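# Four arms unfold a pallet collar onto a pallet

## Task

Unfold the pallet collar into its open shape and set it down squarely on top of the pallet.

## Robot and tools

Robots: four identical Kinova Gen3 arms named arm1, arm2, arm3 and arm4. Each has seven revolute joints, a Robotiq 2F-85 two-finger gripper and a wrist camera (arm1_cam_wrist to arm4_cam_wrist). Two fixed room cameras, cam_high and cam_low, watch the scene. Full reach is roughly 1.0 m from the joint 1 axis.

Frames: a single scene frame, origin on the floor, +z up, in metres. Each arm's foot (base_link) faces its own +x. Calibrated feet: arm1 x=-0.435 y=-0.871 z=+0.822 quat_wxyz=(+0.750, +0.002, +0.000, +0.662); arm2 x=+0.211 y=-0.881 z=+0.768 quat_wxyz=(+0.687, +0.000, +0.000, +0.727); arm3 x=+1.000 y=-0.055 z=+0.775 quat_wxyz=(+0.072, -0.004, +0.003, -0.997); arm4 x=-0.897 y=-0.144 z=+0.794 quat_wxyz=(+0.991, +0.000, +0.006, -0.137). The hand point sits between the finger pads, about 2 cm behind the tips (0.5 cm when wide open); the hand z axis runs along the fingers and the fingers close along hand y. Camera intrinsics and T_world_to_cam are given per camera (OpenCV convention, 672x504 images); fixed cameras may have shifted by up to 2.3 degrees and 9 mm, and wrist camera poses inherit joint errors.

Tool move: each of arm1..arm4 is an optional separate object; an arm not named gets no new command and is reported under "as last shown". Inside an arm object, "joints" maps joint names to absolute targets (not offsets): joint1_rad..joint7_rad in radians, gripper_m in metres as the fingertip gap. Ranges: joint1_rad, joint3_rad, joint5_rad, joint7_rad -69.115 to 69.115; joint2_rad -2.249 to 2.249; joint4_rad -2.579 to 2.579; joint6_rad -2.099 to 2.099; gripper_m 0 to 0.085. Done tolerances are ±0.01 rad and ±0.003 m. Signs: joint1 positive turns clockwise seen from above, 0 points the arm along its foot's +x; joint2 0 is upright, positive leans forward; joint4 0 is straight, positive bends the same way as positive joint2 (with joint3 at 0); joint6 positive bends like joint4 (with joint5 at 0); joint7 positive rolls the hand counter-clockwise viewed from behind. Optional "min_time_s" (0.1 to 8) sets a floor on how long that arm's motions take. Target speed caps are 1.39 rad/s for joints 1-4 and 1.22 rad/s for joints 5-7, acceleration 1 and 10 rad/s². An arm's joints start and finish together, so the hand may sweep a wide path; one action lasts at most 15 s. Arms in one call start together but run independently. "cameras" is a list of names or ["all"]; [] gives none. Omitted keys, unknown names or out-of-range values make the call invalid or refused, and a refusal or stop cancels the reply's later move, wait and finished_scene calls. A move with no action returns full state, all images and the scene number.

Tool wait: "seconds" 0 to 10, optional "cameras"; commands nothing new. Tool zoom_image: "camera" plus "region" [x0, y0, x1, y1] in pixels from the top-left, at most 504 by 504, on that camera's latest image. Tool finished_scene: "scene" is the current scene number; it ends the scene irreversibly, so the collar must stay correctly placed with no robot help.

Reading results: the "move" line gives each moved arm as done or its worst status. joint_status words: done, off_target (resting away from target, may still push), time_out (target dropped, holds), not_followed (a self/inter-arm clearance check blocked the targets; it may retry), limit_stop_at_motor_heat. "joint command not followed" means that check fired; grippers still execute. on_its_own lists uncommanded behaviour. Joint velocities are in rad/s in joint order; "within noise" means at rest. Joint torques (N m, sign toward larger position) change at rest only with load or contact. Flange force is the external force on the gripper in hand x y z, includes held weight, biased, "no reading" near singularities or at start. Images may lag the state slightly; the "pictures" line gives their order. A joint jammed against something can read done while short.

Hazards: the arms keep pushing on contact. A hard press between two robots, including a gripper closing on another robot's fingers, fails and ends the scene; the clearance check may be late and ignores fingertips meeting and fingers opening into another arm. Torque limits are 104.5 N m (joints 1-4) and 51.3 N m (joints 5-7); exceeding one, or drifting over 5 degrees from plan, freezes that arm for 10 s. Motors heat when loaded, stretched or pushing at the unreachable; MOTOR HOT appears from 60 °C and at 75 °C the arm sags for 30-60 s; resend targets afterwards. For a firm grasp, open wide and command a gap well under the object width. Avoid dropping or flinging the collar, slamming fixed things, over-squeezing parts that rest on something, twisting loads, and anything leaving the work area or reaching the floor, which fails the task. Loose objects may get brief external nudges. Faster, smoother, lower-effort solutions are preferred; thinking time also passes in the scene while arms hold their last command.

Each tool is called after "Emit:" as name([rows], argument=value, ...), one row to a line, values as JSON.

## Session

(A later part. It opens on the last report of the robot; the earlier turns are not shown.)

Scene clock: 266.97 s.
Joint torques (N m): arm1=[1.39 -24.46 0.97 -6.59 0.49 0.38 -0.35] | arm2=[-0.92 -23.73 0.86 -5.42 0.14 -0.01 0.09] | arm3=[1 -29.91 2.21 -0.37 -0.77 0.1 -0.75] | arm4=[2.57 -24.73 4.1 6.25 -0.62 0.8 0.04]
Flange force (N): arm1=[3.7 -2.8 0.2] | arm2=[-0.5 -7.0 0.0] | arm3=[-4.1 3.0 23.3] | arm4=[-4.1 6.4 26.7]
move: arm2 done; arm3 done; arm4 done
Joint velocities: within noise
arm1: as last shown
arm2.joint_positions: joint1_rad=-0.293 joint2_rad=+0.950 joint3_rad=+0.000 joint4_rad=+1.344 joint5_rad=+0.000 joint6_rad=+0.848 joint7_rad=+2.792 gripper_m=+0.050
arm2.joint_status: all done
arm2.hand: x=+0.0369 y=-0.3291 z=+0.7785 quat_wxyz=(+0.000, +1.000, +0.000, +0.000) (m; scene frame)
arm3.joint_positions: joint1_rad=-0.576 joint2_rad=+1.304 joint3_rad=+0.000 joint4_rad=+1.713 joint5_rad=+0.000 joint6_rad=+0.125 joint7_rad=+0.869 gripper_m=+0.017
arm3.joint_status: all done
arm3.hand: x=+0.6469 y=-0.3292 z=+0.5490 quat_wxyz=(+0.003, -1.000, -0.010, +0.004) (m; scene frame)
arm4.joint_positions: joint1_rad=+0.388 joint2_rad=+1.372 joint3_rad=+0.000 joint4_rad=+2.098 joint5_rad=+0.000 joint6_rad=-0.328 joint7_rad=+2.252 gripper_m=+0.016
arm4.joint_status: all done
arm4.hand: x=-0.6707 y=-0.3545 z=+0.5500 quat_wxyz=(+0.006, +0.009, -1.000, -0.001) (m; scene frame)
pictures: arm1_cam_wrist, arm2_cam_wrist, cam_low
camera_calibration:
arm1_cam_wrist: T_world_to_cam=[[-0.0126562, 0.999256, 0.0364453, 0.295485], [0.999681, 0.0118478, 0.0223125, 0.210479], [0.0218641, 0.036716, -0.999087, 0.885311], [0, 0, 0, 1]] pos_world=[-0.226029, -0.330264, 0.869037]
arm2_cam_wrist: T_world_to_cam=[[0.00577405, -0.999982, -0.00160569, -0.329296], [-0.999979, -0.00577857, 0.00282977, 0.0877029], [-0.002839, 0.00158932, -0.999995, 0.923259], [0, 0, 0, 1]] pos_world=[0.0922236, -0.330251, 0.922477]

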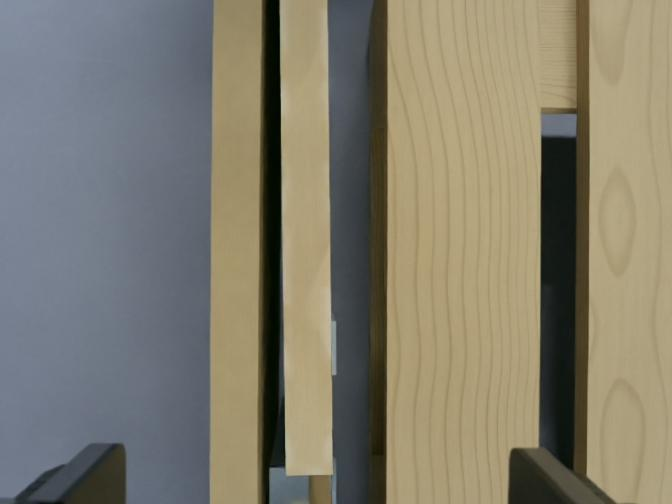

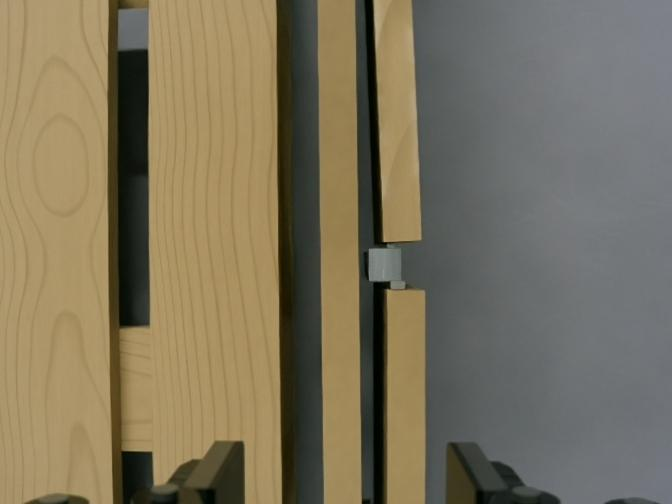

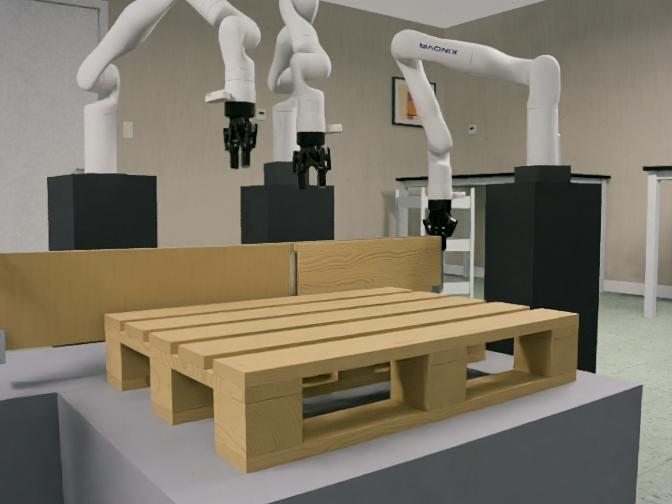

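Emit:
move(arm3={"joints": {"joint1_rad": -0.5927, "joint2_rad": 1.2227, "joint4_rad": 1.74, "joint6_rad": 0.1789, "joint7_rad": 0.8529}, "min_time_s": 1.2}, arm4={"joints": {"joint1_rad": 0.4127, "joint2_rad": 1.2729, "joint4_rad": 2.1399, "joint6_rad": -0.2712, "joint7_rad": 2.2772}, "min_time_s": 1.2})

Emit:
move(arm3={"joints": {"joint1_rad": -0.609, "joint2_rad": 1.1432, "joint4_rad": 1.7577, "joint6_rad": 0.2407, "joint7_rad": 0.8366}, "min_time_s": 1.2}, arm4={"joints": {"joint1_rad": 0.4366, "joint2_rad": 1.1709, "joint4_rad": 2.1711, "joint6_rad": -0.2004, "joint7_rad": 2.3011}, "min_time_s": 1.2})

Emit:
move(arm3={"joints": {"joint1_rad": -0.6246, "joint2_rad": 1.066, "joint4_rad": 1.765, "joint6_rad": 0.3106, "joint7_rad": 0.821}, "min_time_s": 1.2}, arm4={"joints": {"joint1_rad": 0.4594, "joint2_rad": 1.0675, "joint4_rad": 2.1901, "joint6_rad": -0.116, "joint7_rad": 2.3239}, "min_time_s": 1.2}, cameras=["all"])

Scene clock: 272.70 s.
Joint torques (N m): arm1=[1.35 -24.44 0.94 -6.53 0.47 0.38 -0.36] | arm2=[-0.92 -23.9 0.95 -5.44 0.16 0.04 0.04] | arm3=[1.2 -30.35 2.47 -1.65 -0.76 -0.07 -0.78] | arm4=[2.42 -25.18 3.8 4.94 -0.55 0.65 -0.01]
Flange force (N): arm1=[3.4 -2.6 0.2] | arm2=[-0.5 -7.1 0.4] | arm3=[-3.1 2.8 22.9] | arm4=[-3.3 6.3 26.8]
move: arm3 done; arm4 done
Joint velocities: within noise
arm1, arm2: as last shown
arm3.joint_positions: joint1_rad=-0.593 joint2_rad=+1.223 joint3_rad=+0.000 joint4_rad=+1.740 joint5_rad=+0.000 joint6_rad=+0.179 joint7_rad=+0.853 gripper_m=+0.017
arm3.joint_status: all done
arm3.hand: x=+0.6472 y=-0.3394 z=+0.5840 quat_wxyz=(+0.003, -1.000, -0.010, +0.004) (m; scene frame)
arm4.joint_positions: joint1_rad=+0.413 joint2_rad=+1.273 joint3_rad=+0.000 joint4_rad=+2.140 joint5_rad=+0.000 joint6_rad=-0.271 joint7_rad=+2.277 gripper_m=+0.016
arm4.joint_status: all done
arm4.hand: x=-0.6702 y=-0.3646 z=+0.5849 quat_wxyz=(+0.006, +0.009, -1.000, -0.001) (m; scene frame)
pictures: none

Scene clock: 274.20 s.
Joint torques (N m): arm1=[1.31 -24.45 1.03 -6.55 0.49 0.36 -0.33] | arm2=[-0.87 -23.81 0.95 -5.31 0.14 0.1 0.08] | arm3=[1.01 -30.29 2.26 -2.47 -0.77 0.04 -0.74] | arm4=[2.52 -25.24 3.89 3.98 -0.55 0.77 0.01]
Flange force (N): arm1=[3.4 -2.7 0.2] | arm2=[-0.7 -7.3 0.3] | arm3=[-3.5 2.7 22.5] | arm4=[-3.7 6.1 27.3]
move: arm3 done; arm4 done
Joint velocities: within noise
arm1, arm2: as last shown
arm3.joint_positions: joint1_rad=-0.609 joint2_rad=+1.143 joint3_rad=+0.000 joint4_rad=+1.758 joint5_rad=+0.000 joint6_rad=+0.241 joint7_rad=+0.837 gripper_m=+0.017
arm3.joint_status: all done
arm3.hand: x=+0.6475 y=-0.3497 z=+0.6189 quat_wxyz=(+0.003, -1.000, -0.010, +0.004) (m; scene frame)
arm4.joint_positions: joint1_rad=+0.437 joint2_rad=+1.171 joint3_rad=+0.000 joint4_rad=+2.171 joint5_rad=+0.000 joint6_rad=-0.200 joint7_rad=+2.301 gripper_m=+0.016
arm4.joint_status: all done
arm4.hand: x=-0.6698 y=-0.3746 z=+0.6200 quat_wxyz=(+0.006, +0.009, -1.000, -0.001) (m; scene frame)
pictures: none

Scene clock: 275.70 s.
Joint torques (N m): arm1=[1.38 -24.42 1.01 -6.58 0.49 0.37 -0.36] | arm2=[-0.85 -23.82 0.93 -5.41 0.13 0.03 0.08] | arm3=[1.19 -30.54 2.44 -3.91 -0.71 -0.06 -0.74] | arm4=[2.4 -25.44 3.73 2.31 -0.46 0.65 0.05]
Flange force (N): arm1=[3.6 -2.8 0.2] | arm2=[-0.6 -7.0 0.2] | arm3=[-2.5 2.4 22.2] | arm4=[-3.4 5.9 27.4]
move: arm3 done; arm4 done
Joint velocities: within noise
arm1, arm2: as last shown
arm3.joint_positions: joint1_rad=-0.625 joint2_rad=+1.066 joint3_rad=+0.000 joint4_rad=+1.765 joint5_rad=+0.000 joint6_rad=+0.311 joint7_rad=+0.821 gripper_m=+0.017
arm3.joint_status: all done
arm3.hand: x=+0.6478 y=-0.3599 z=+0.6539 quat_wxyz=(+0.003, -1.000, -0.010, +0.004) (m; scene frame)
arm4.joint_positions: joint1_rad=+0.459 joint2_rad=+1.068 joint3_rad=+0.000 joint4_rad=+2.190 joint5_rad=+0.000 joint6_rad=-0.116 joint7_rad=+2.324 gripper_m=+0.016
arm4.joint_status: all done
arm4.hand: x=-0.6693 y=-0.3847 z=+0.6549 quat_wxyz=(+0.006, +0.009, -1.000, -0.001) (m; scene frame)
pictures: arm1_cam_wrist, arm2_cam_wrist, arm3_cam_wrist, arm4_cam_wrist, cam_high, cam_low
camera_calibration:
arm1_cam_wrist: T_world_to_cam=[[-0.0126562, 0.999256, 0.0364453, 0.295485], [0.999681, 0.0118478, 0.0223125, 0.210479], [0.0218641, 0.036716, -0.999087, 0.885311], [0, 0, 0, 1]] pos_world=[-0.226029, -0.330264, 0.869037]
arm2_cam_wrist: T_world_to_cam=[[0.00577405, -0.999982, -0.00160569, -0.329296], [-0.999979, -0.00577857, 0.00282977, 0.0876029], [-0.002839, 0.00158932, -0.999995, 0.923259], [0, 0, 0, 1]] pos_world=[0.0921236, -0.330251, 0.922477]
arm3_cam_wrist: T_world_to_cam=[[0.0303359, -0.999521, -0.00614128, -0.37613], [-0.999308, -0.0304605, 0.0213427, 0.674995], [-0.0215195, 0.00548958, -0.999753, 0.817117], [0, 0, 0, 1]] pos_world=[0.703522, -0.359874, 0.800199]
arm4_cam_wrist: T_world_to_cam=[[-0.0232908, 0.999697, 0.00793091, 0.362049], [0.999629, 0.0233999, -0.013954, 0.73794], [-0.0141354, 0.00760297, -0.999871, 0.797072], [0, 0, 0, 1]] pos_world=[-0.717967, -0.385268, 0.804395]

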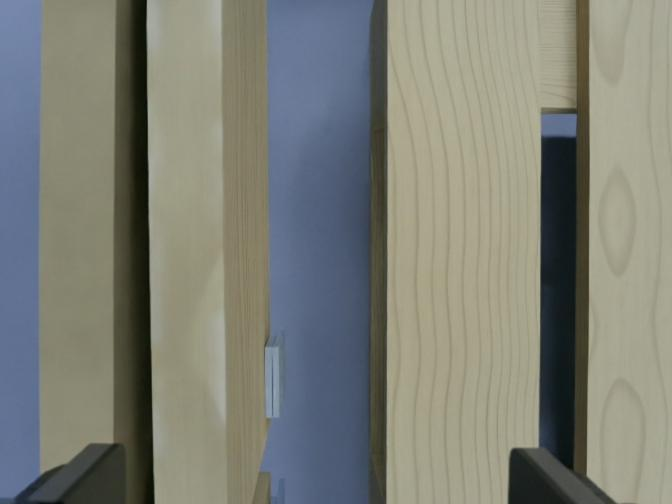

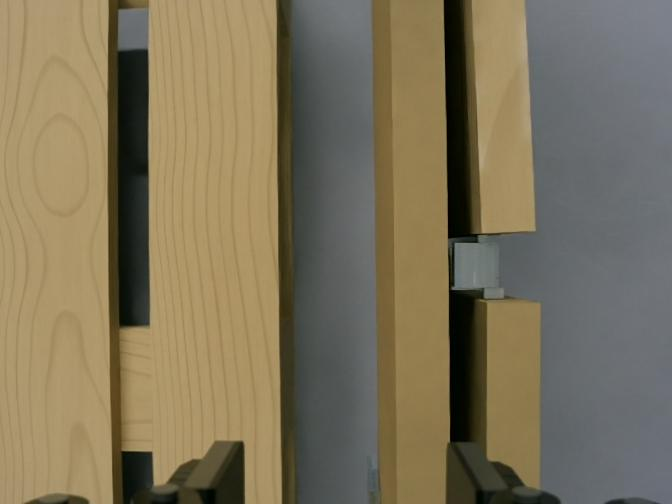

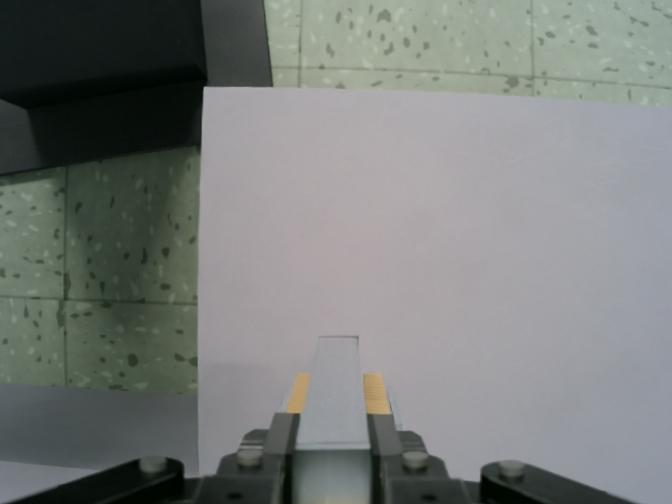

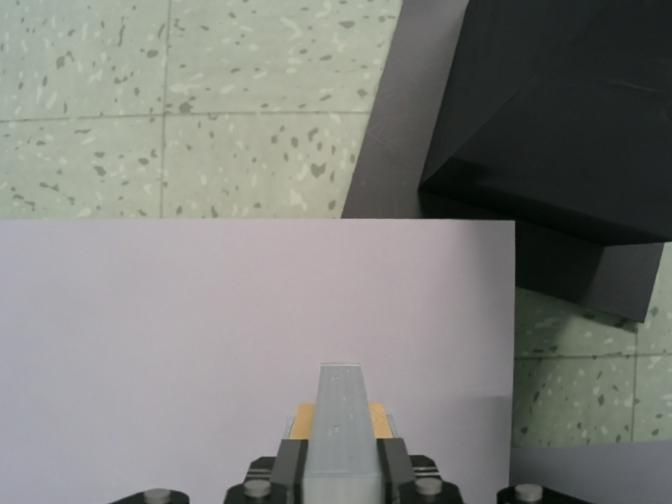

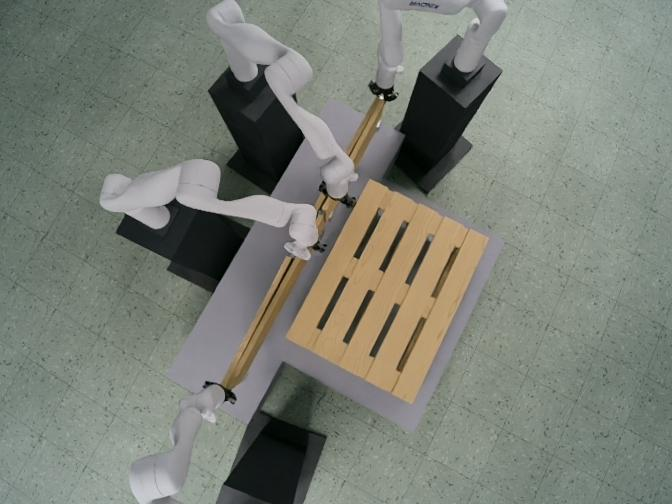

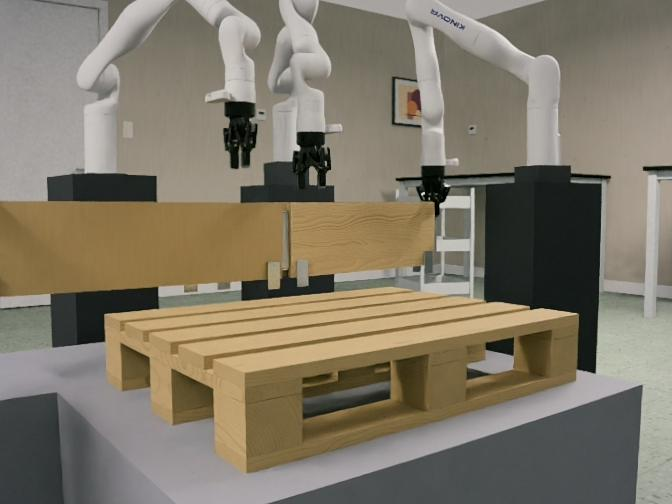

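Emit:
zoom_image(camera="arm2_cam_wrist", region=[340, 200, 560, 420])

Emit:
zoom_image(camera="arm1_cam_wrist", region=[20, 0, 290, 270])

Emit:
zoom_image(camera="arm3_cam_wrist", region=[230, 320, 430, 504])

Emit:
zoom_image(camera="arm4_cam_wrist", region=[240, 340, 440, 504])

Scaled by 2.291.

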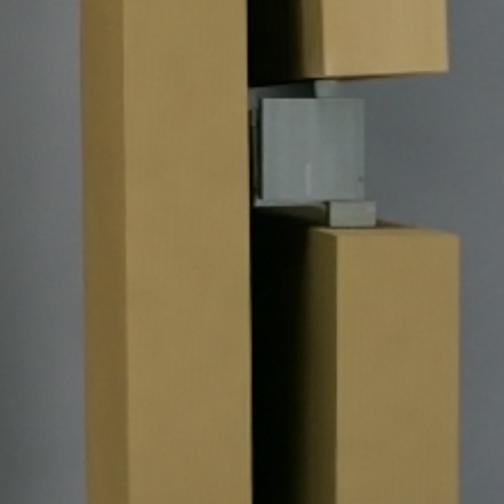

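Scaled by 1.867.

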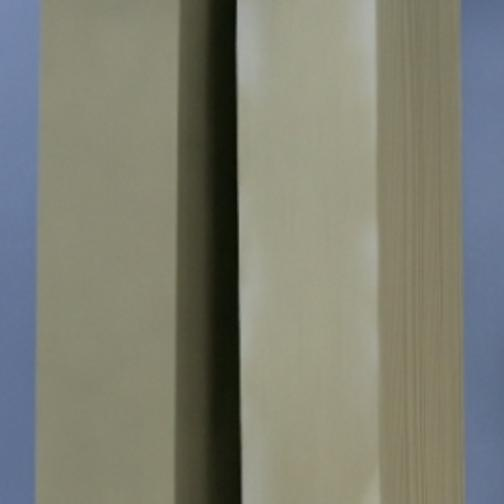

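Scaled by 2.520.

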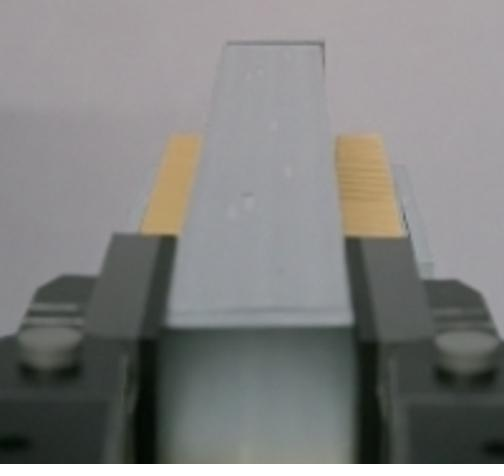

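Scaled by 2.520.

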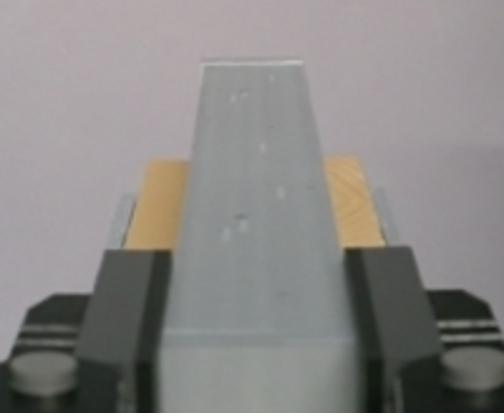

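Emit:
move(arm2={"joints": {"joint1_rad": -0.3187, "joint2_rad": 0.8621, "joint4_rad": 1.6584, "joint6_rad": 0.6211, "joint7_rad": 2.7663}}, cameras=["arm2_cam_wrist"])

Scene clock: 290.30 s.
Joint torques (N m): arm1=[1.42 -24.41 0.99 -6.61 0.48 0.38 -0.36] | arm2=[-0.97 -21.23 0.92 -3.89 0.11 -0.01 0.07] | arm3=[1.14 -30.52 2.41 -3.9 -0.72 -0.03 -0.72] | arm4=[2.41 -25.4 3.71 2.37 -0.46 0.68 0.04]
Flange force (N): arm1=[3.8 -3.0 0.1] | arm2=[0.1 -6.3 0.5] | arm3=[-2.5 2.3 22.3] | arm4=[-3.5 5.8 27.4]
move: arm2 done
Joint velocities: within noise
arm1, arm3, arm4: as last shown
arm2.joint_positions: joint1_rad=-0.319 joint2_rad=+0.862 joint3_rad=+0.000 joint4_rad=+1.658 joint5_rad=+0.000 joint6_rad=+0.621 joint7_rad=+2.766 gripper_m=+0.050
arm2.joint_status: all done
arm2.hand: x=+0.0507 y=-0.4040 z=+0.7599 quat_wxyz=(+0.000, +1.000, +0.000, +0.000) (m; scene frame)
pictures: arm2_cam_wrist
camera_calibration:
arm2_cam_wrist: T_world_to_cam=[[0.00577405, -0.999982, -0.00160569, -0.404304], [-0.999979, -0.00577857, 0.00282977, 0.101022], [-0.002839, 0.00158932, -0.999995, 0.904817], [0, 0, 0, 1]] pos_world=[0.105924, -0.405151, 0.903877]

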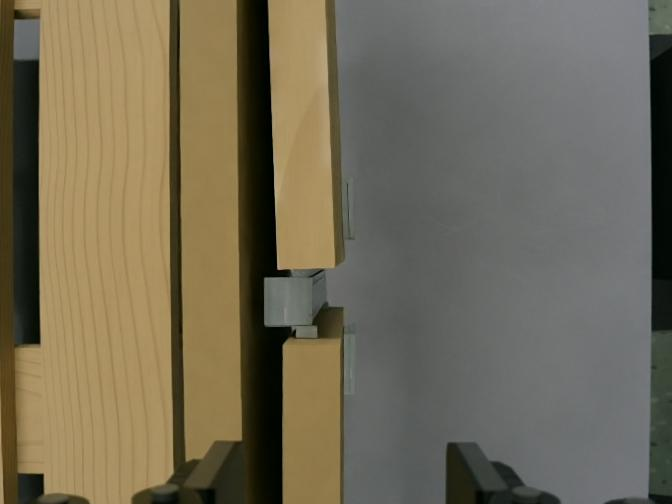

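Emit:
move(arm2={"joints": {"joint1_rad": -0.3194, "joint2_rad": 1.0242, "joint4_rad": 1.6494, "joint6_rad": 0.468, "joint7_rad": 2.7656}, "min_time_s": 1.5})

Emit:
move(arm2={"joints": {"joint1_rad": -0.3069, "joint2_rad": 1.0429, "joint4_rad": 1.585, "joint6_rad": 0.5137, "joint7_rad": 2.7781, "gripper_m": 0.085}, "min_time_s": 1.5}, arm3={"joints": {"joint1_rad": -0.6231, "joint2_rad": 1.0666, "joint4_rad": 1.7623, "joint6_rad": 0.3127, "joint7_rad": 0.8225}, "min_time_s": 1.5}, arm4={"joints": {"joint1_rad": 0.4574, "joint2_rad": 1.0673, "joint4_rad": 2.188, "joint6_rad": -0.1136, "joint7_rad": 2.3219}, "min_time_s": 1.5}, cameras=["arm1_cam_wrist", "arm2_cam_wrist", "arm3_cam_wrist", "arm4_cam_wrist"])

Scene clock: 297.70 s.
Joint torques (N m): arm1=[1.36 -24.44 0.98 -6.55 0.49 0.37 -0.34] | arm2=[-0.86 -22.05 1.03 -2.79 0.16 -0.03 0.07] | arm3=[0.96 -30.56 2.24 -3.93 -0.66 -0.04 -0.64] | arm4=[2.47 -25.38 3.77 2.34 -0.49 0.66 -0.01]
Flange force (N): arm1=[3.5 -2.6 0.2] | arm2=[0.0 -6.0 1.5] | arm3=[-2.6 2.1 22.3] | arm4=[-3.5 5.8 27.3]
move: arm2 done
Joint velocities: within noise
arm1, arm3, arm4: as last shown
arm2.joint_positions: joint1_rad=-0.319 joint2_rad=+1.024 joint3_rad=+0.000 joint4_rad=+1.649 joint5_rad=+0.000 joint6_rad=+0.468 joint7_rad=+2.766 gripper_m=+0.050
arm2.joint_status: all done
arm2.hand: x=+0.0508 y=-0.4051 z=+0.6798 quat_wxyz=(+0.000, +1.000, +0.000, +0.000) (m; scene frame)
pictures: none

Scene clock: 299.50 s.
Joint torques (N m): arm1=[1.39 -24.41 1.03 -6.58 0.48 0.39 -0.35] | arm2=[2.23 -25.67 4.77 -7.37 1.06 -2.25 -0.02] | arm3=[1.2 -32.93 2.48 -8.62 -0.44 -2.05 -0.47] | arm4=[1.97 -27.3 3.52 -0.62 -0.21 -0.69 0.29]
Flange force (N): arm1=[3.7 -2.9 0.2] | arm2=[-3.3 2.4 2.3] | arm3=[5.1 -3.1 21.1] | arm4=[0.4 9.1 27.2]
move: arm2 done; arm3 done; arm4 done
Joint velocities: within noise
arm1.joint_positions: joint1_rad=+0.290 joint2_rad=+1.189 joint3_rad=+0.000 joint4_rad=+1.215 joint5_rad=+0.000 joint6_rad=+0.738 joint7_rad=+0.414 gripper_m=+0.085
arm1.joint_status: not commanded
arm1.hand: x=-0.1699 y=-0.3295 z=+0.7209 quat_wxyz=(+0.001, +0.000, -1.000, -0.002) (m; scene frame)
arm2.joint_positions: joint1_rad=-0.307 joint2_rad=+1.043 joint3_rad=+0.000 joint4_rad=+1.585 joint5_rad=+0.000 joint6_rad=+0.514 joint7_rad=+2.778 gripper_m=+0.085
arm2.joint_status: all done
arm2.hand: x=+0.0508 y=-0.3876 z=+0.6798 quat_wxyz=(+0.000, +1.000, +0.000, +0.000) (m; scene frame)
arm3.joint_positions: joint1_rad=-0.623 joint2_rad=+1.067 joint3_rad=+0.000 joint4_rad=+1.762 joint5_rad=+0.000 joint6_rad=+0.313 joint7_rad=+0.822 gripper_m=+0.017
arm3.joint_status: all done
arm3.hand: x=+0.6468 y=-0.3598 z=+0.6539 quat_wxyz=(+0.003, -1.000, -0.010, +0.004) (m; scene frame)
arm4.joint_positions: joint1_rad=+0.457 joint2_rad=+1.067 joint3_rad=+0.000 joint4_rad=+2.188 joint5_rad=+0.000 joint6_rad=-0.114 joint7_rad=+2.322 gripper_m=+0.016
arm4.joint_status: all done
arm4.hand: x=-0.6683 y=-0.3847 z=+0.6549 quat_wxyz=(+0.006, +0.009, -1.000, -0.001) (m; scene frame)
pictures: arm1_cam_wrist, arm2_cam_wrist, arm3_cam_wrist, arm4_cam_wrist
camera_calibration:
arm1_cam_wrist: T_world_to_cam=[[-0.0126562, 0.999256, 0.0364453, 0.295485], [0.999681, 0.0118478, 0.0223125, 0.210479], [0.0218641, 0.036716, -0.999087, 0.885311], [0, 0, 0, 1]] pos_world=[-0.226029, -0.330264, 0.869037]
arm2_cam_wrist: T_world_to_cam=[[0.0057735, -0.999982, -0.00150571, -0.388116], [-0.999979, -0.00577774, 0.00283035, 0.101443], [-0.002839, 0.00148933, -0.999995, 0.824753], [0, 0, 0, 1]] pos_world=[0.106024, -0.388751, 0.823877]
arm3_cam_wrist: T_world_to_cam=[[0.0303359, -0.999521, -0.00614128, -0.375999], [-0.999308, -0.0304605, 0.0213427, 0.673999], [-0.0215195, 0.00548958, -0.999753, 0.817094], [0, 0, 0, 1]] pos_world=[0.702522, -0.359774, 0.800199]
arm4_cam_wrist: T_world_to_cam=[[-0.0231896, 0.9997, 0.00793161, 0.362146], [0.99963, 0.0232994, -0.0140536, 0.736982], [-0.0142341, 0.00760278, -0.99987, 0.797013], [0, 0, 0, 1]] pos_world=[-0.716966, -0.385268, 0.804394]

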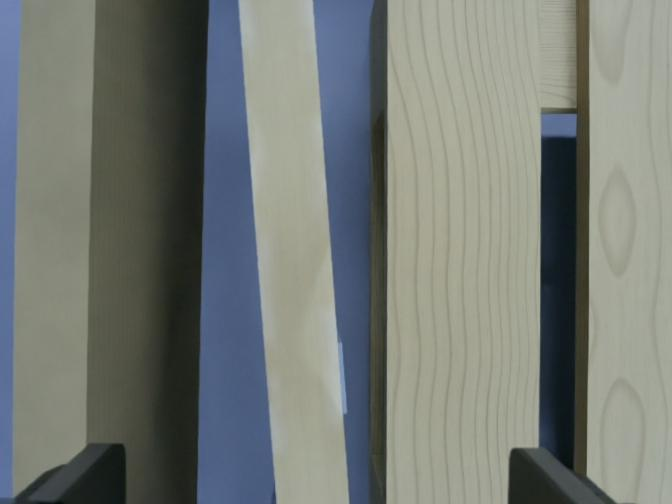

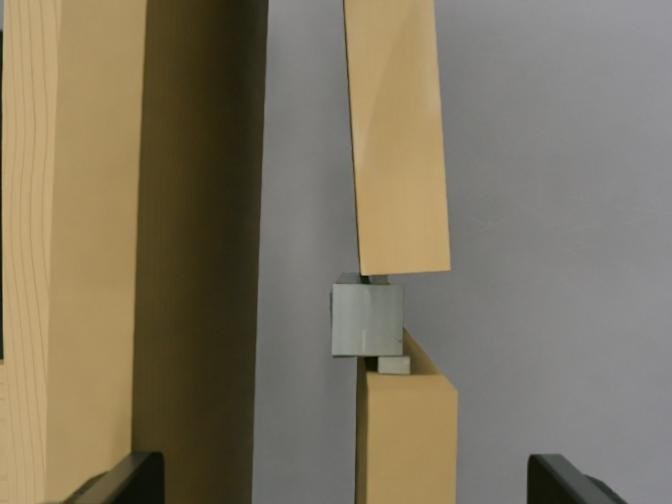

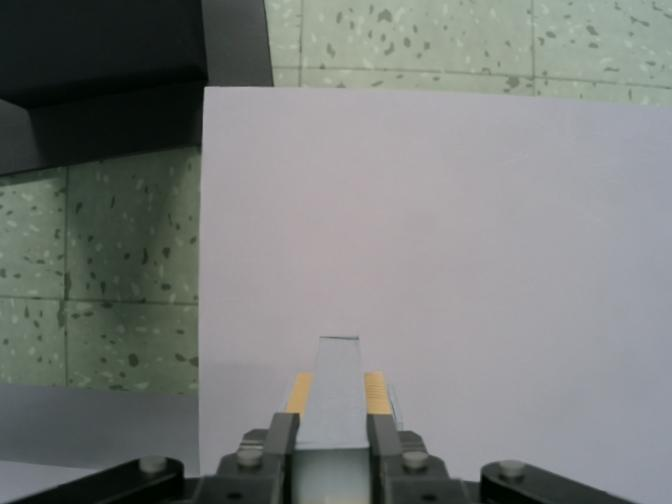

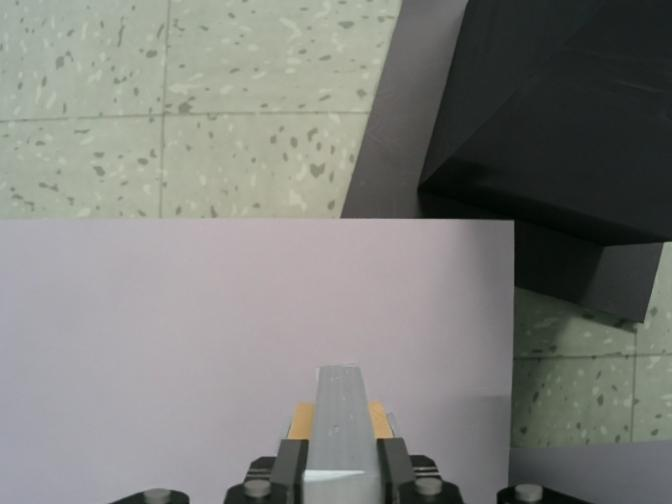

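Emit:
move(arm2={"joints": {"joint1_rad": -0.3155, "joint2_rad": 1.0616, "joint4_rad": 1.6213, "joint6_rad": 0.4587, "joint7_rad": 2.7645}, "min_time_s": 1.0})

Emit:
move(arm2={"joints": {"gripper_m": 0.01}, "min_time_s": 1.0}, cameras=["arm1_cam_wrist", "arm2_cam_wrist", "cam_low"])

Scene clock: 307.97 s.
Joint torques (N m): arm1=[1.42 -24.41 1.01 -6.58 0.5 0.37 -0.36] | arm2=[-4.08 34.25 -5.34 17.29 -1.3 5.52 0.29] | arm3=[0.87 -53.21 3.32 -6.78 -0.23 1.38 -0.46] | arm4=[1.51 -38.71 1.72 5.35 -0.21 2.18 0.07]
Flange force (N): arm1=[3.7 -2.8 0.1] | arm2=[4.9 -9.7 -98.9] | arm3=[-4.5 4.0 74.5] | arm4=[-1.5 4.0 71.7]
move: arm2 done
TORQUE WARNING: arm3's joint2_rad reached its warning level (56.7 N m). A warning alone does not stop the arm.
Joint velocities: within noise
arm1, arm4: as last shown
arm2.joint_positions: joint1_rad=-0.316 joint2_rad=+1.061 joint3_rad=+0.000 joint4_rad=+1.621 joint5_rad=+0.000 joint6_rad=+0.459 joint7_rad=+2.764 gripper_m=+0.085
arm2.joint_status: all done
arm2.hand: x=+0.0507 y=-0.3994 z=+0.6651 quat_wxyz=(+0.000, +1.000, -0.003, +0.000) (m; scene frame)
arm3.joint_positions: joint1_rad=-0.623 joint2_rad=+1.067 joint3_rad=+0.000 joint4_rad=+1.762 joint5_rad=+0.000 joint6_rad=+0.313 joint7_rad=+0.822 gripper_m=+0.017
arm3.joint_status: not commanded
arm3.hand: x=+0.6469 y=-0.3598 z=+0.6537 quat_wxyz=(+0.003, -1.000, -0.010, +0.004) (m; scene frame)
arm4.hand: x=-0.6684 y=-0.3847 z=+0.6548 quat_wxyz=(+0.006, +0.009, -1.000, -0.001) (m; scene frame)
pictures: none

Scene clock: 309.07 s.
Joint torques (N m): arm1=[1.41 -24.46 1.01 -6.56 0.5 0.36 -0.34] | arm2=[-0.85 -22.29 1.04 -2.56 0.13 0.01 0.01] | arm3=[0.46 -18.35 1.69 -1.69 -0.22 -0.26 -0.23] | arm4=[1.71 -16.09 2.56 1.24 -0.19 0.72 0.28]
Flange force (N): arm1=[3.6 -2.6 0.2] | arm2=[-0.1 -6.4 1.6] | arm3=[-2.5 1.8 -4.6] | arm4=[-2.2 5.0 -0.7]
move: arm2 done
TORQUE WARNING: arm3's joint2_rad reached its warning level (56.7 N m). A warning alone does not stop the arm.
Joint velocities: within noise
arm1: as last shown
arm2.joint_positions: joint1_rad=-0.316 joint2_rad=+1.062 joint3_rad=+0.000 joint4_rad=+1.621 joint5_rad=+0.000 joint6_rad=+0.459 joint7_rad=+2.764 gripper_m=+0.010
arm2.joint_status: all done
arm2.hand: x=+0.0507 y=-0.3995 z=+0.6649 quat_wxyz=(+0.000, +1.000, -0.003, +0.000) (m; scene frame)
arm3.joint_positions: joint1_rad=-0.623 joint2_rad=+1.067 joint3_rad=+0.000 joint4_rad=+1.762 joint5_rad=+0.000 joint6_rad=+0.313 joint7_rad=+0.822 gripper_m=+0.010
arm3.joint_status: not commanded
arm3.on_its_own: gripper_m moved -0.007 to your old target +0.010
arm3.hand: x=+0.6468 y=-0.3598 z=+0.6539 quat_wxyz=(+0.003, -1.000, -0.010, +0.004) (m; scene frame)
arm4.joint_positions: joint1_rad=+0.457 joint2_rad=+1.067 joint3_rad=+0.000 joint4_rad=+2.188 joint5_rad=+0.000 joint6_rad=-0.114 joint7_rad=+2.322 gripper_m=+0.010
arm4.joint_status: not commanded
arm4.on_its_own: gripper_m moved -0.007 to your old target +0.010
arm4.hand: x=-0.6684 y=-0.3847 z=+0.6549 quat_wxyz=(+0.006, +0.009, -1.000, -0.001) (m; scene frame)
pictures: arm1_cam_wrist, arm2_cam_wrist, cam_low
camera_calibration:
arm1_cam_wrist: T_world_to_cam=[[-0.0126562, 0.999256, 0.0364453, 0.295485], [0.999681, 0.0118478, 0.0223125, 0.210479], [0.0218641, 0.036716, -0.999087, 0.885311], [0, 0, 0, 1]] pos_world=[-0.226029, -0.330264, 0.869037]
arm2_cam_wrist: T_world_to_cam=[[0.000774812, -0.999999, -0.00153346, -0.399788], [-0.999995, -0.00077927, 0.00290874, 0.103252], [-0.00290993, 0.0015312, -0.999995, 0.809895], [0, 0, 0, 1]] pos_world=[0.105918, -0.400947, 0.808977]

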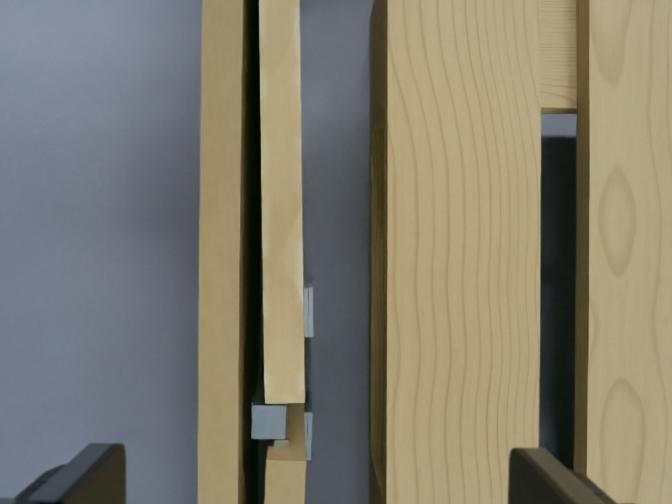

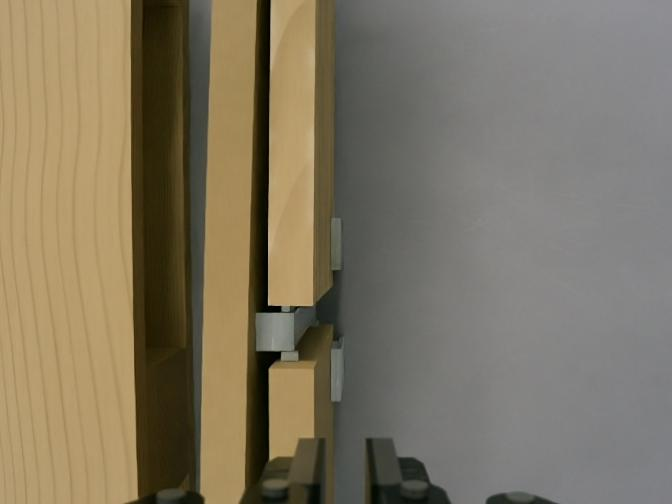

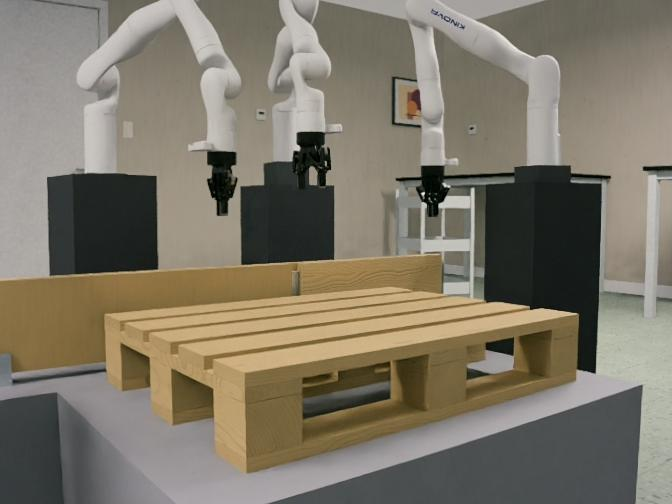

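Emit:
move(arm3={"joints": {"gripper_m": 0.085}}, arm4={"joints": {"gripper_m": 0.085}}, arm2={"joints": {"joint1_rad": -0.3187, "joint2_rad": 0.8621, "joint4_rad": 1.6584, "joint6_rad": 0.6211, "joint7_rad": 2.7663, "gripper_m": 0.05}}, cameras=["arm2_cam_wrist", "arm3_cam_wrist", "arm4_cam_wrist", "cam_high"])

Scene clock: 333.80 s.
Joint torques (N m): arm1=[1.35 -24.41 1.03 -6.58 0.48 0.37 -0.35] | arm2=[-0.96 -21.2 0.97 -3.93 0.05 0.04 0.06] | arm3=[0.47 -18.36 1.69 -1.7 -0.24 -0.26 -0.22] | arm4=[1.77 -16.07 2.53 1.28 -0.16 0.75 0.27]
Flange force (N): arm1=[3.6 -2.8 0.2] | arm2=[0.2 -6.1 0.6] | arm3=[-2.4 1.8 -4.6] | arm4=[-2.4 5.2 -0.6]
move: arm2 done; arm3 done; arm4 done
Joint velocities: within noise
arm1: as last shown
arm2.joint_positions: joint1_rad=-0.319 joint2_rad=+0.862 joint3_rad=+0.000 joint4_rad=+1.658 joint5_rad=+0.000 joint6_rad=+0.621 joint7_rad=+2.766 gripper_m=+0.050
arm2.joint_status: all done
arm2.hand: x=+0.0507 y=-0.4040 z=+0.7598 quat_wxyz=(+0.000, +1.000, +0.000, +0.000) (m; scene frame)
arm3.joint_positions: joint1_rad=-0.623 joint2_rad=+1.067 joint3_rad=+0.000 joint4_rad=+1.762 joint5_rad=+0.000 joint6_rad=+0.313 joint7_rad=+0.822 gripper_m=+0.085
arm3.joint_status: all done
arm3.hand: x=+0.6468 y=-0.3598 z=+0.6539 quat_wxyz=(+0.003, -1.000, -0.010, +0.004) (m; scene frame)
arm4.joint_positions: joint1_rad=+0.457 joint2_rad=+1.067 joint3_rad=+0.000 joint4_rad=+2.188 joint5_rad=+0.000 joint6_rad=-0.114 joint7_rad=+2.322 gripper_m=+0.085
arm4.joint_status: all done
arm4.hand: x=-0.6684 y=-0.3847 z=+0.6549 quat_wxyz=(+0.006, +0.009, -1.000, -0.001) (m; scene frame)
pictures: arm2_cam_wrist, arm3_cam_wrist, arm4_cam_wrist, cam_high
camera_calibration:
arm2_cam_wrist: T_world_to_cam=[[0.0057735, -0.999982, -0.00150571, -0.404495], [-0.999979, -0.00577774, 0.00283035, 0.101022], [-0.002839, 0.00148933, -0.999995, 0.904777], [0, 0, 0, 1]] pos_world=[0.105924, -0.405251, 0.903877]
arm3_cam_wrist: T_world_to_cam=[[0.0303359, -0.999521, -0.00614128, -0.375999], [-0.999308, -0.0304605, 0.0213427, 0.673999], [-0.0215195, 0.00548958, -0.999753, 0.817094], [0, 0, 0, 1]] pos_world=[0.702522, -0.359774, 0.800199]
arm4_cam_wrist: T_world_to_cam=[[-0.0231896, 0.9997, 0.00793161, 0.362146], [0.99963, 0.0232994, -0.0140536, 0.736982], [-0.0142341, 0.00760278, -0.99987, 0.797013], [0, 0, 0, 1]] pos_world=[-0.716966, -0.385268, 0.804394]

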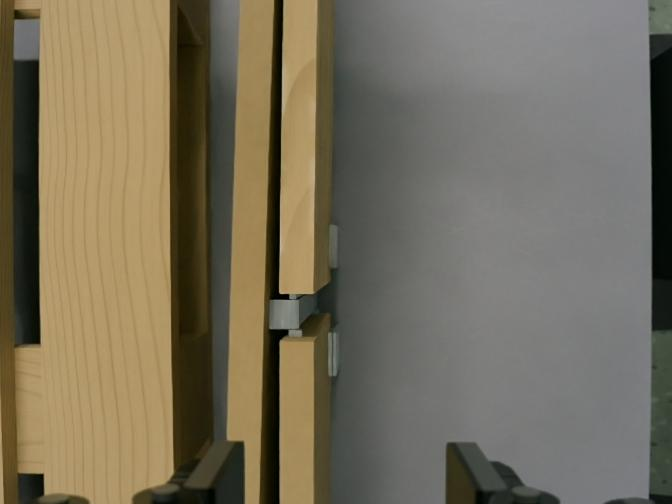

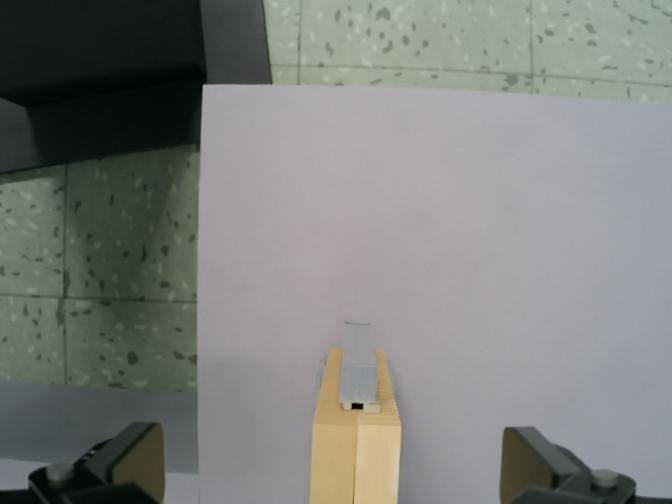

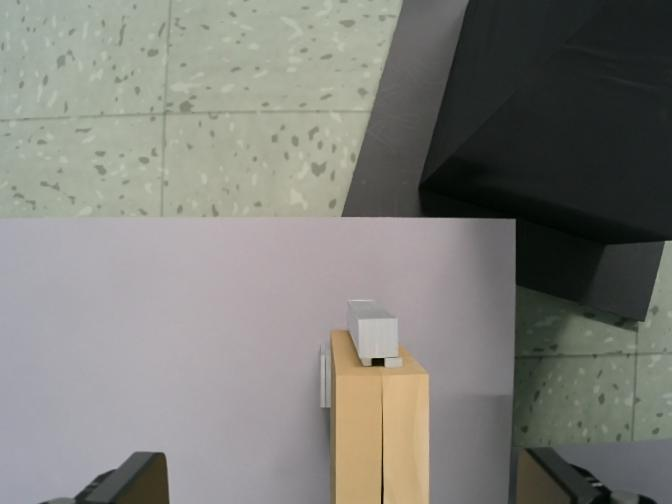

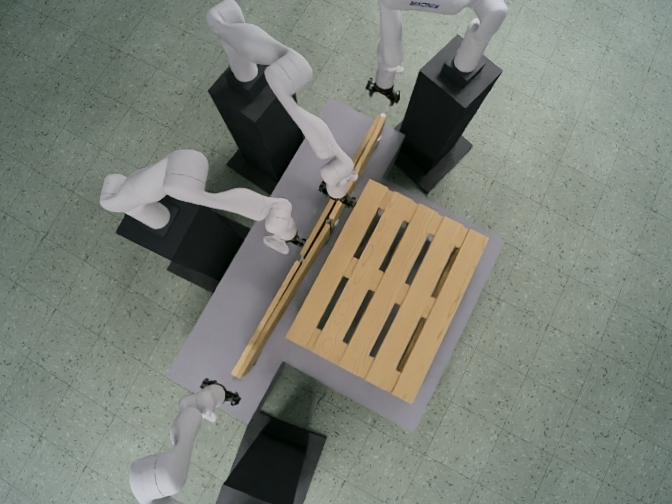

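Emit:
zoom_image(camera="arm2_cam_wrist", region=[200, 280, 350, 430])

Emit:
zoom_image(camera="arm3_cam_wrist", region=[280, 300, 440, 460])

Emit:
zoom_image(camera="arm4_cam_wrist", region=[300, 280, 460, 440])

Scaled by 3.360.

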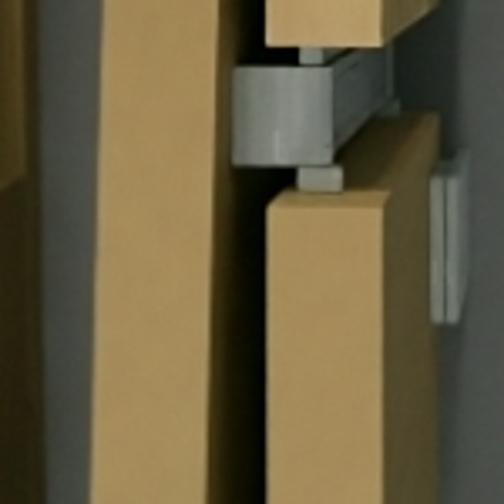

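Scaled by 3.150.

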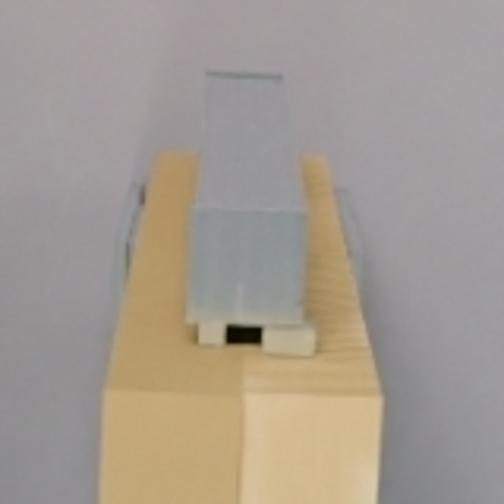

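Scaled by 3.150.

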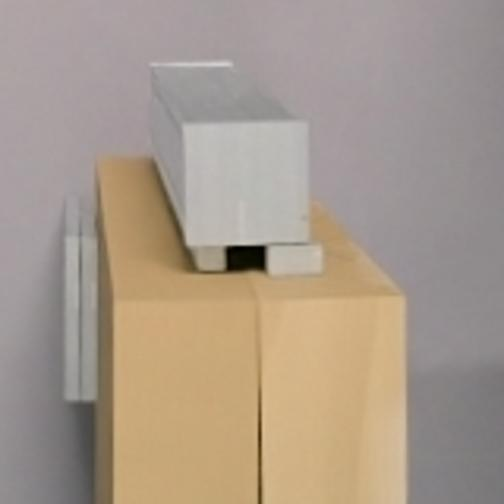

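Emit:
move(arm1={"joints": {"joint1_rad": -0.1634, "joint2_rad": 1.0634, "joint4_rad": 1.6073, "joint6_rad": 0.4709, "joint7_rad": -0.0388}}, arm2={"joints": {"joint1_rad": -0.5156, "joint2_rad": 1.2676, "joint4_rad": 1.3205, "joint6_rad": 0.5535, "joint7_rad": 2.5694}, "min_time_s": 2}, arm3={"joints": {"joint1_rad": -0.6251, "joint2_rad": 1.4869, "joint4_rad": 1.4539, "joint6_rad": 0.2008, "joint7_rad": 0.8015}}, arm4={"joints": {"joint1_rad": 0.4404, "joint2_rad": 1.5396, "joint4_rad": 1.9689, "joint6_rad": -0.3669, "joint7_rad": 2.2859}}, cameras=["arm1_cam_wrist", "arm2_cam_wrist", "arm3_cam_wrist", "arm4_cam_wrist"])

Scene clock: 362.10 s.
Joint torques (N m): arm1=[1.46 -21.24 1.01 -4.67 0.52 0.36 -0.37] | arm2=[-0.96 -24.77 1.09 -3.3 0.15 0.05 0.09] | arm3=[0.5 -19.76 1.73 -0.73 -0.23 -0.26 -0.25] | arm4=[1.77 -16.31 2.65 3.43 -0.18 0.73 0.29]
Flange force (N): arm1=[2.7 -3.6 -0.1] | arm2=[-2.0 -7.0 2.6] | arm3=[-2.9 2.4 -3.1] | arm4=[-2.6 5.4 -1.5]
move: arm1 done; arm2 done; arm3 done; arm4 done
Joint velocities: within noise
arm1.joint_positions: joint1_rad=-0.163 joint2_rad=+1.063 joint3_rad=+0.000 joint4_rad=+1.607 joint5_rad=+0.000 joint6_rad=+0.471 joint7_rad=-0.039 gripper_m=+0.085
arm1.joint_status: all done
arm1.hand: x=-0.4299 y=-0.3595 z=+0.7216 quat_wxyz=(+0.001, +0.000, -1.000, -0.002) (m; scene frame)
arm2.joint_positions: joint1_rad=-0.516 joint2_rad=+1.268 joint3_rad=+0.000 joint4_rad=+1.320 joint5_rad=+0.000 joint6_rad=+0.554 joint7_rad=+2.569 gripper_m=+0.050
arm2.joint_status: all done
arm2.hand: x=-0.0743 y=-0.3904 z=+0.5999 quat_wxyz=(+0.000, +1.000, +0.000, +0.000) (m; scene frame)
arm3.joint_positions: joint1_rad=-0.625 joint2_rad=+1.487 joint3_rad=+0.000 joint4_rad=+1.454 joint5_rad=+0.000 joint6_rad=+0.201 joint7_rad=+0.802 gripper_m=+0.085
arm3.joint_status: all done
arm3.hand: x=+0.6338 y=-0.3713 z=+0.4770 quat_wxyz=(+0.003, -1.000, +0.000, +0.004) (m; scene frame)
arm4.joint_positions: joint1_rad=+0.440 joint2_rad=+1.540 joint3_rad=+0.000 joint4_rad=+1.969 joint5_rad=+0.000 joint6_rad=-0.367 joint7_rad=+2.286 gripper_m=+0.085
arm4.joint_status: all done
arm4.hand: x=-0.6854 y=-0.3640 z=+0.4841 quat_wxyz=(+0.006, +0.000, -1.000, -0.001) (m; scene frame)
pictures: arm1_cam_wrist, arm2_cam_wrist, arm3_cam_wrist, arm4_cam_wrist
camera_calibration:
arm1_cam_wrist: T_world_to_cam=[[-0.0126536, 0.999259, 0.0363439, 0.322241], [0.999683, 0.0118512, 0.0222097, 0.47083], [0.0217625, 0.0366134, -0.999093, 0.892616], [0, 0, 0, 1]] pos_world=[-0.486029, -0.360264, 0.869637]
arm2_cam_wrist: T_world_to_cam=[[0.00577405, -0.999982, -0.00160569, -0.390239], [-0.999979, -0.00577857, 0.00282977, -0.0234436], [-0.002839, 0.00158932, -0.999995, 0.744441], [0, 0, 0, 1]] pos_world=[-0.0190764, -0.391551, 0.743877]
arm3_cam_wrist: T_world_to_cam=[[0.0114334, -0.999917, -0.00596842, -0.376486], [-0.999704, -0.0115589, 0.0214286, 0.671654], [-0.0214958, 0.00572165, -0.999753, 0.640097], [0, 0, 0, 1]] pos_world=[0.689519, -0.372354, 0.623299]
arm4_cam_wrist: T_world_to_cam=[[-0.00419521, 0.999962, 0.00762264, 0.355671], [0.999893, 0.00430141, -0.0139685, 0.74439], [-0.0140008, 0.00756322, -0.999873, 0.625987], [0, 0, 0, 1]] pos_world=[-0.734054, -0.363594, 0.633595]

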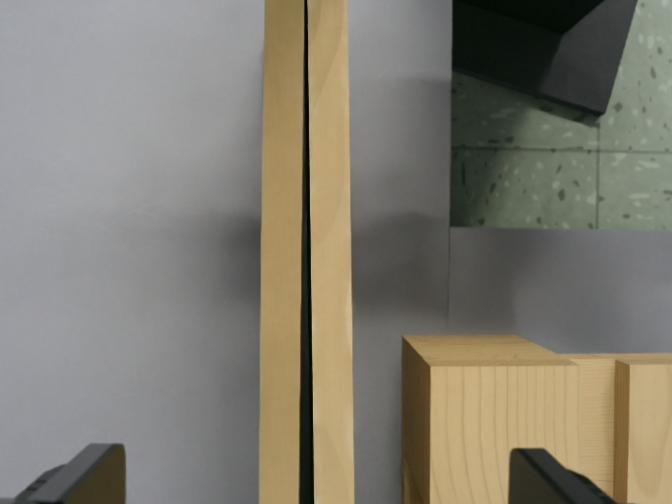

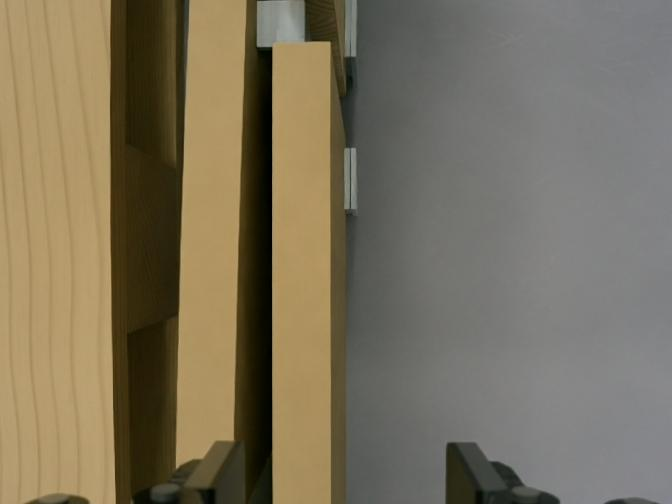

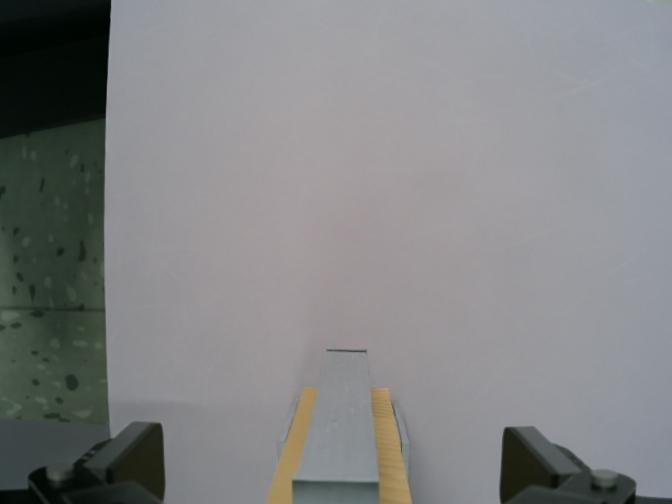

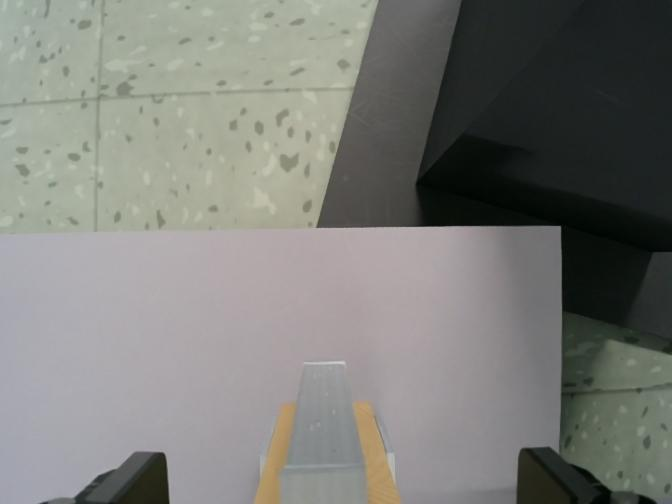

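Emit:
zoom_image(camera="arm2_cam_wrist", region=[160, 380, 360, 504])

Scaled by 2.520.

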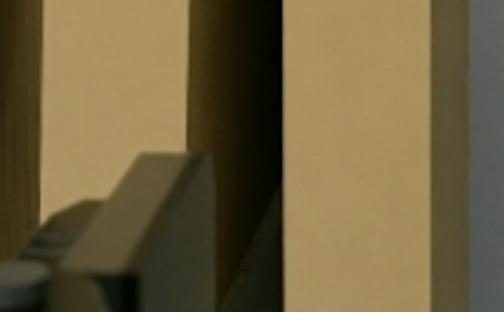

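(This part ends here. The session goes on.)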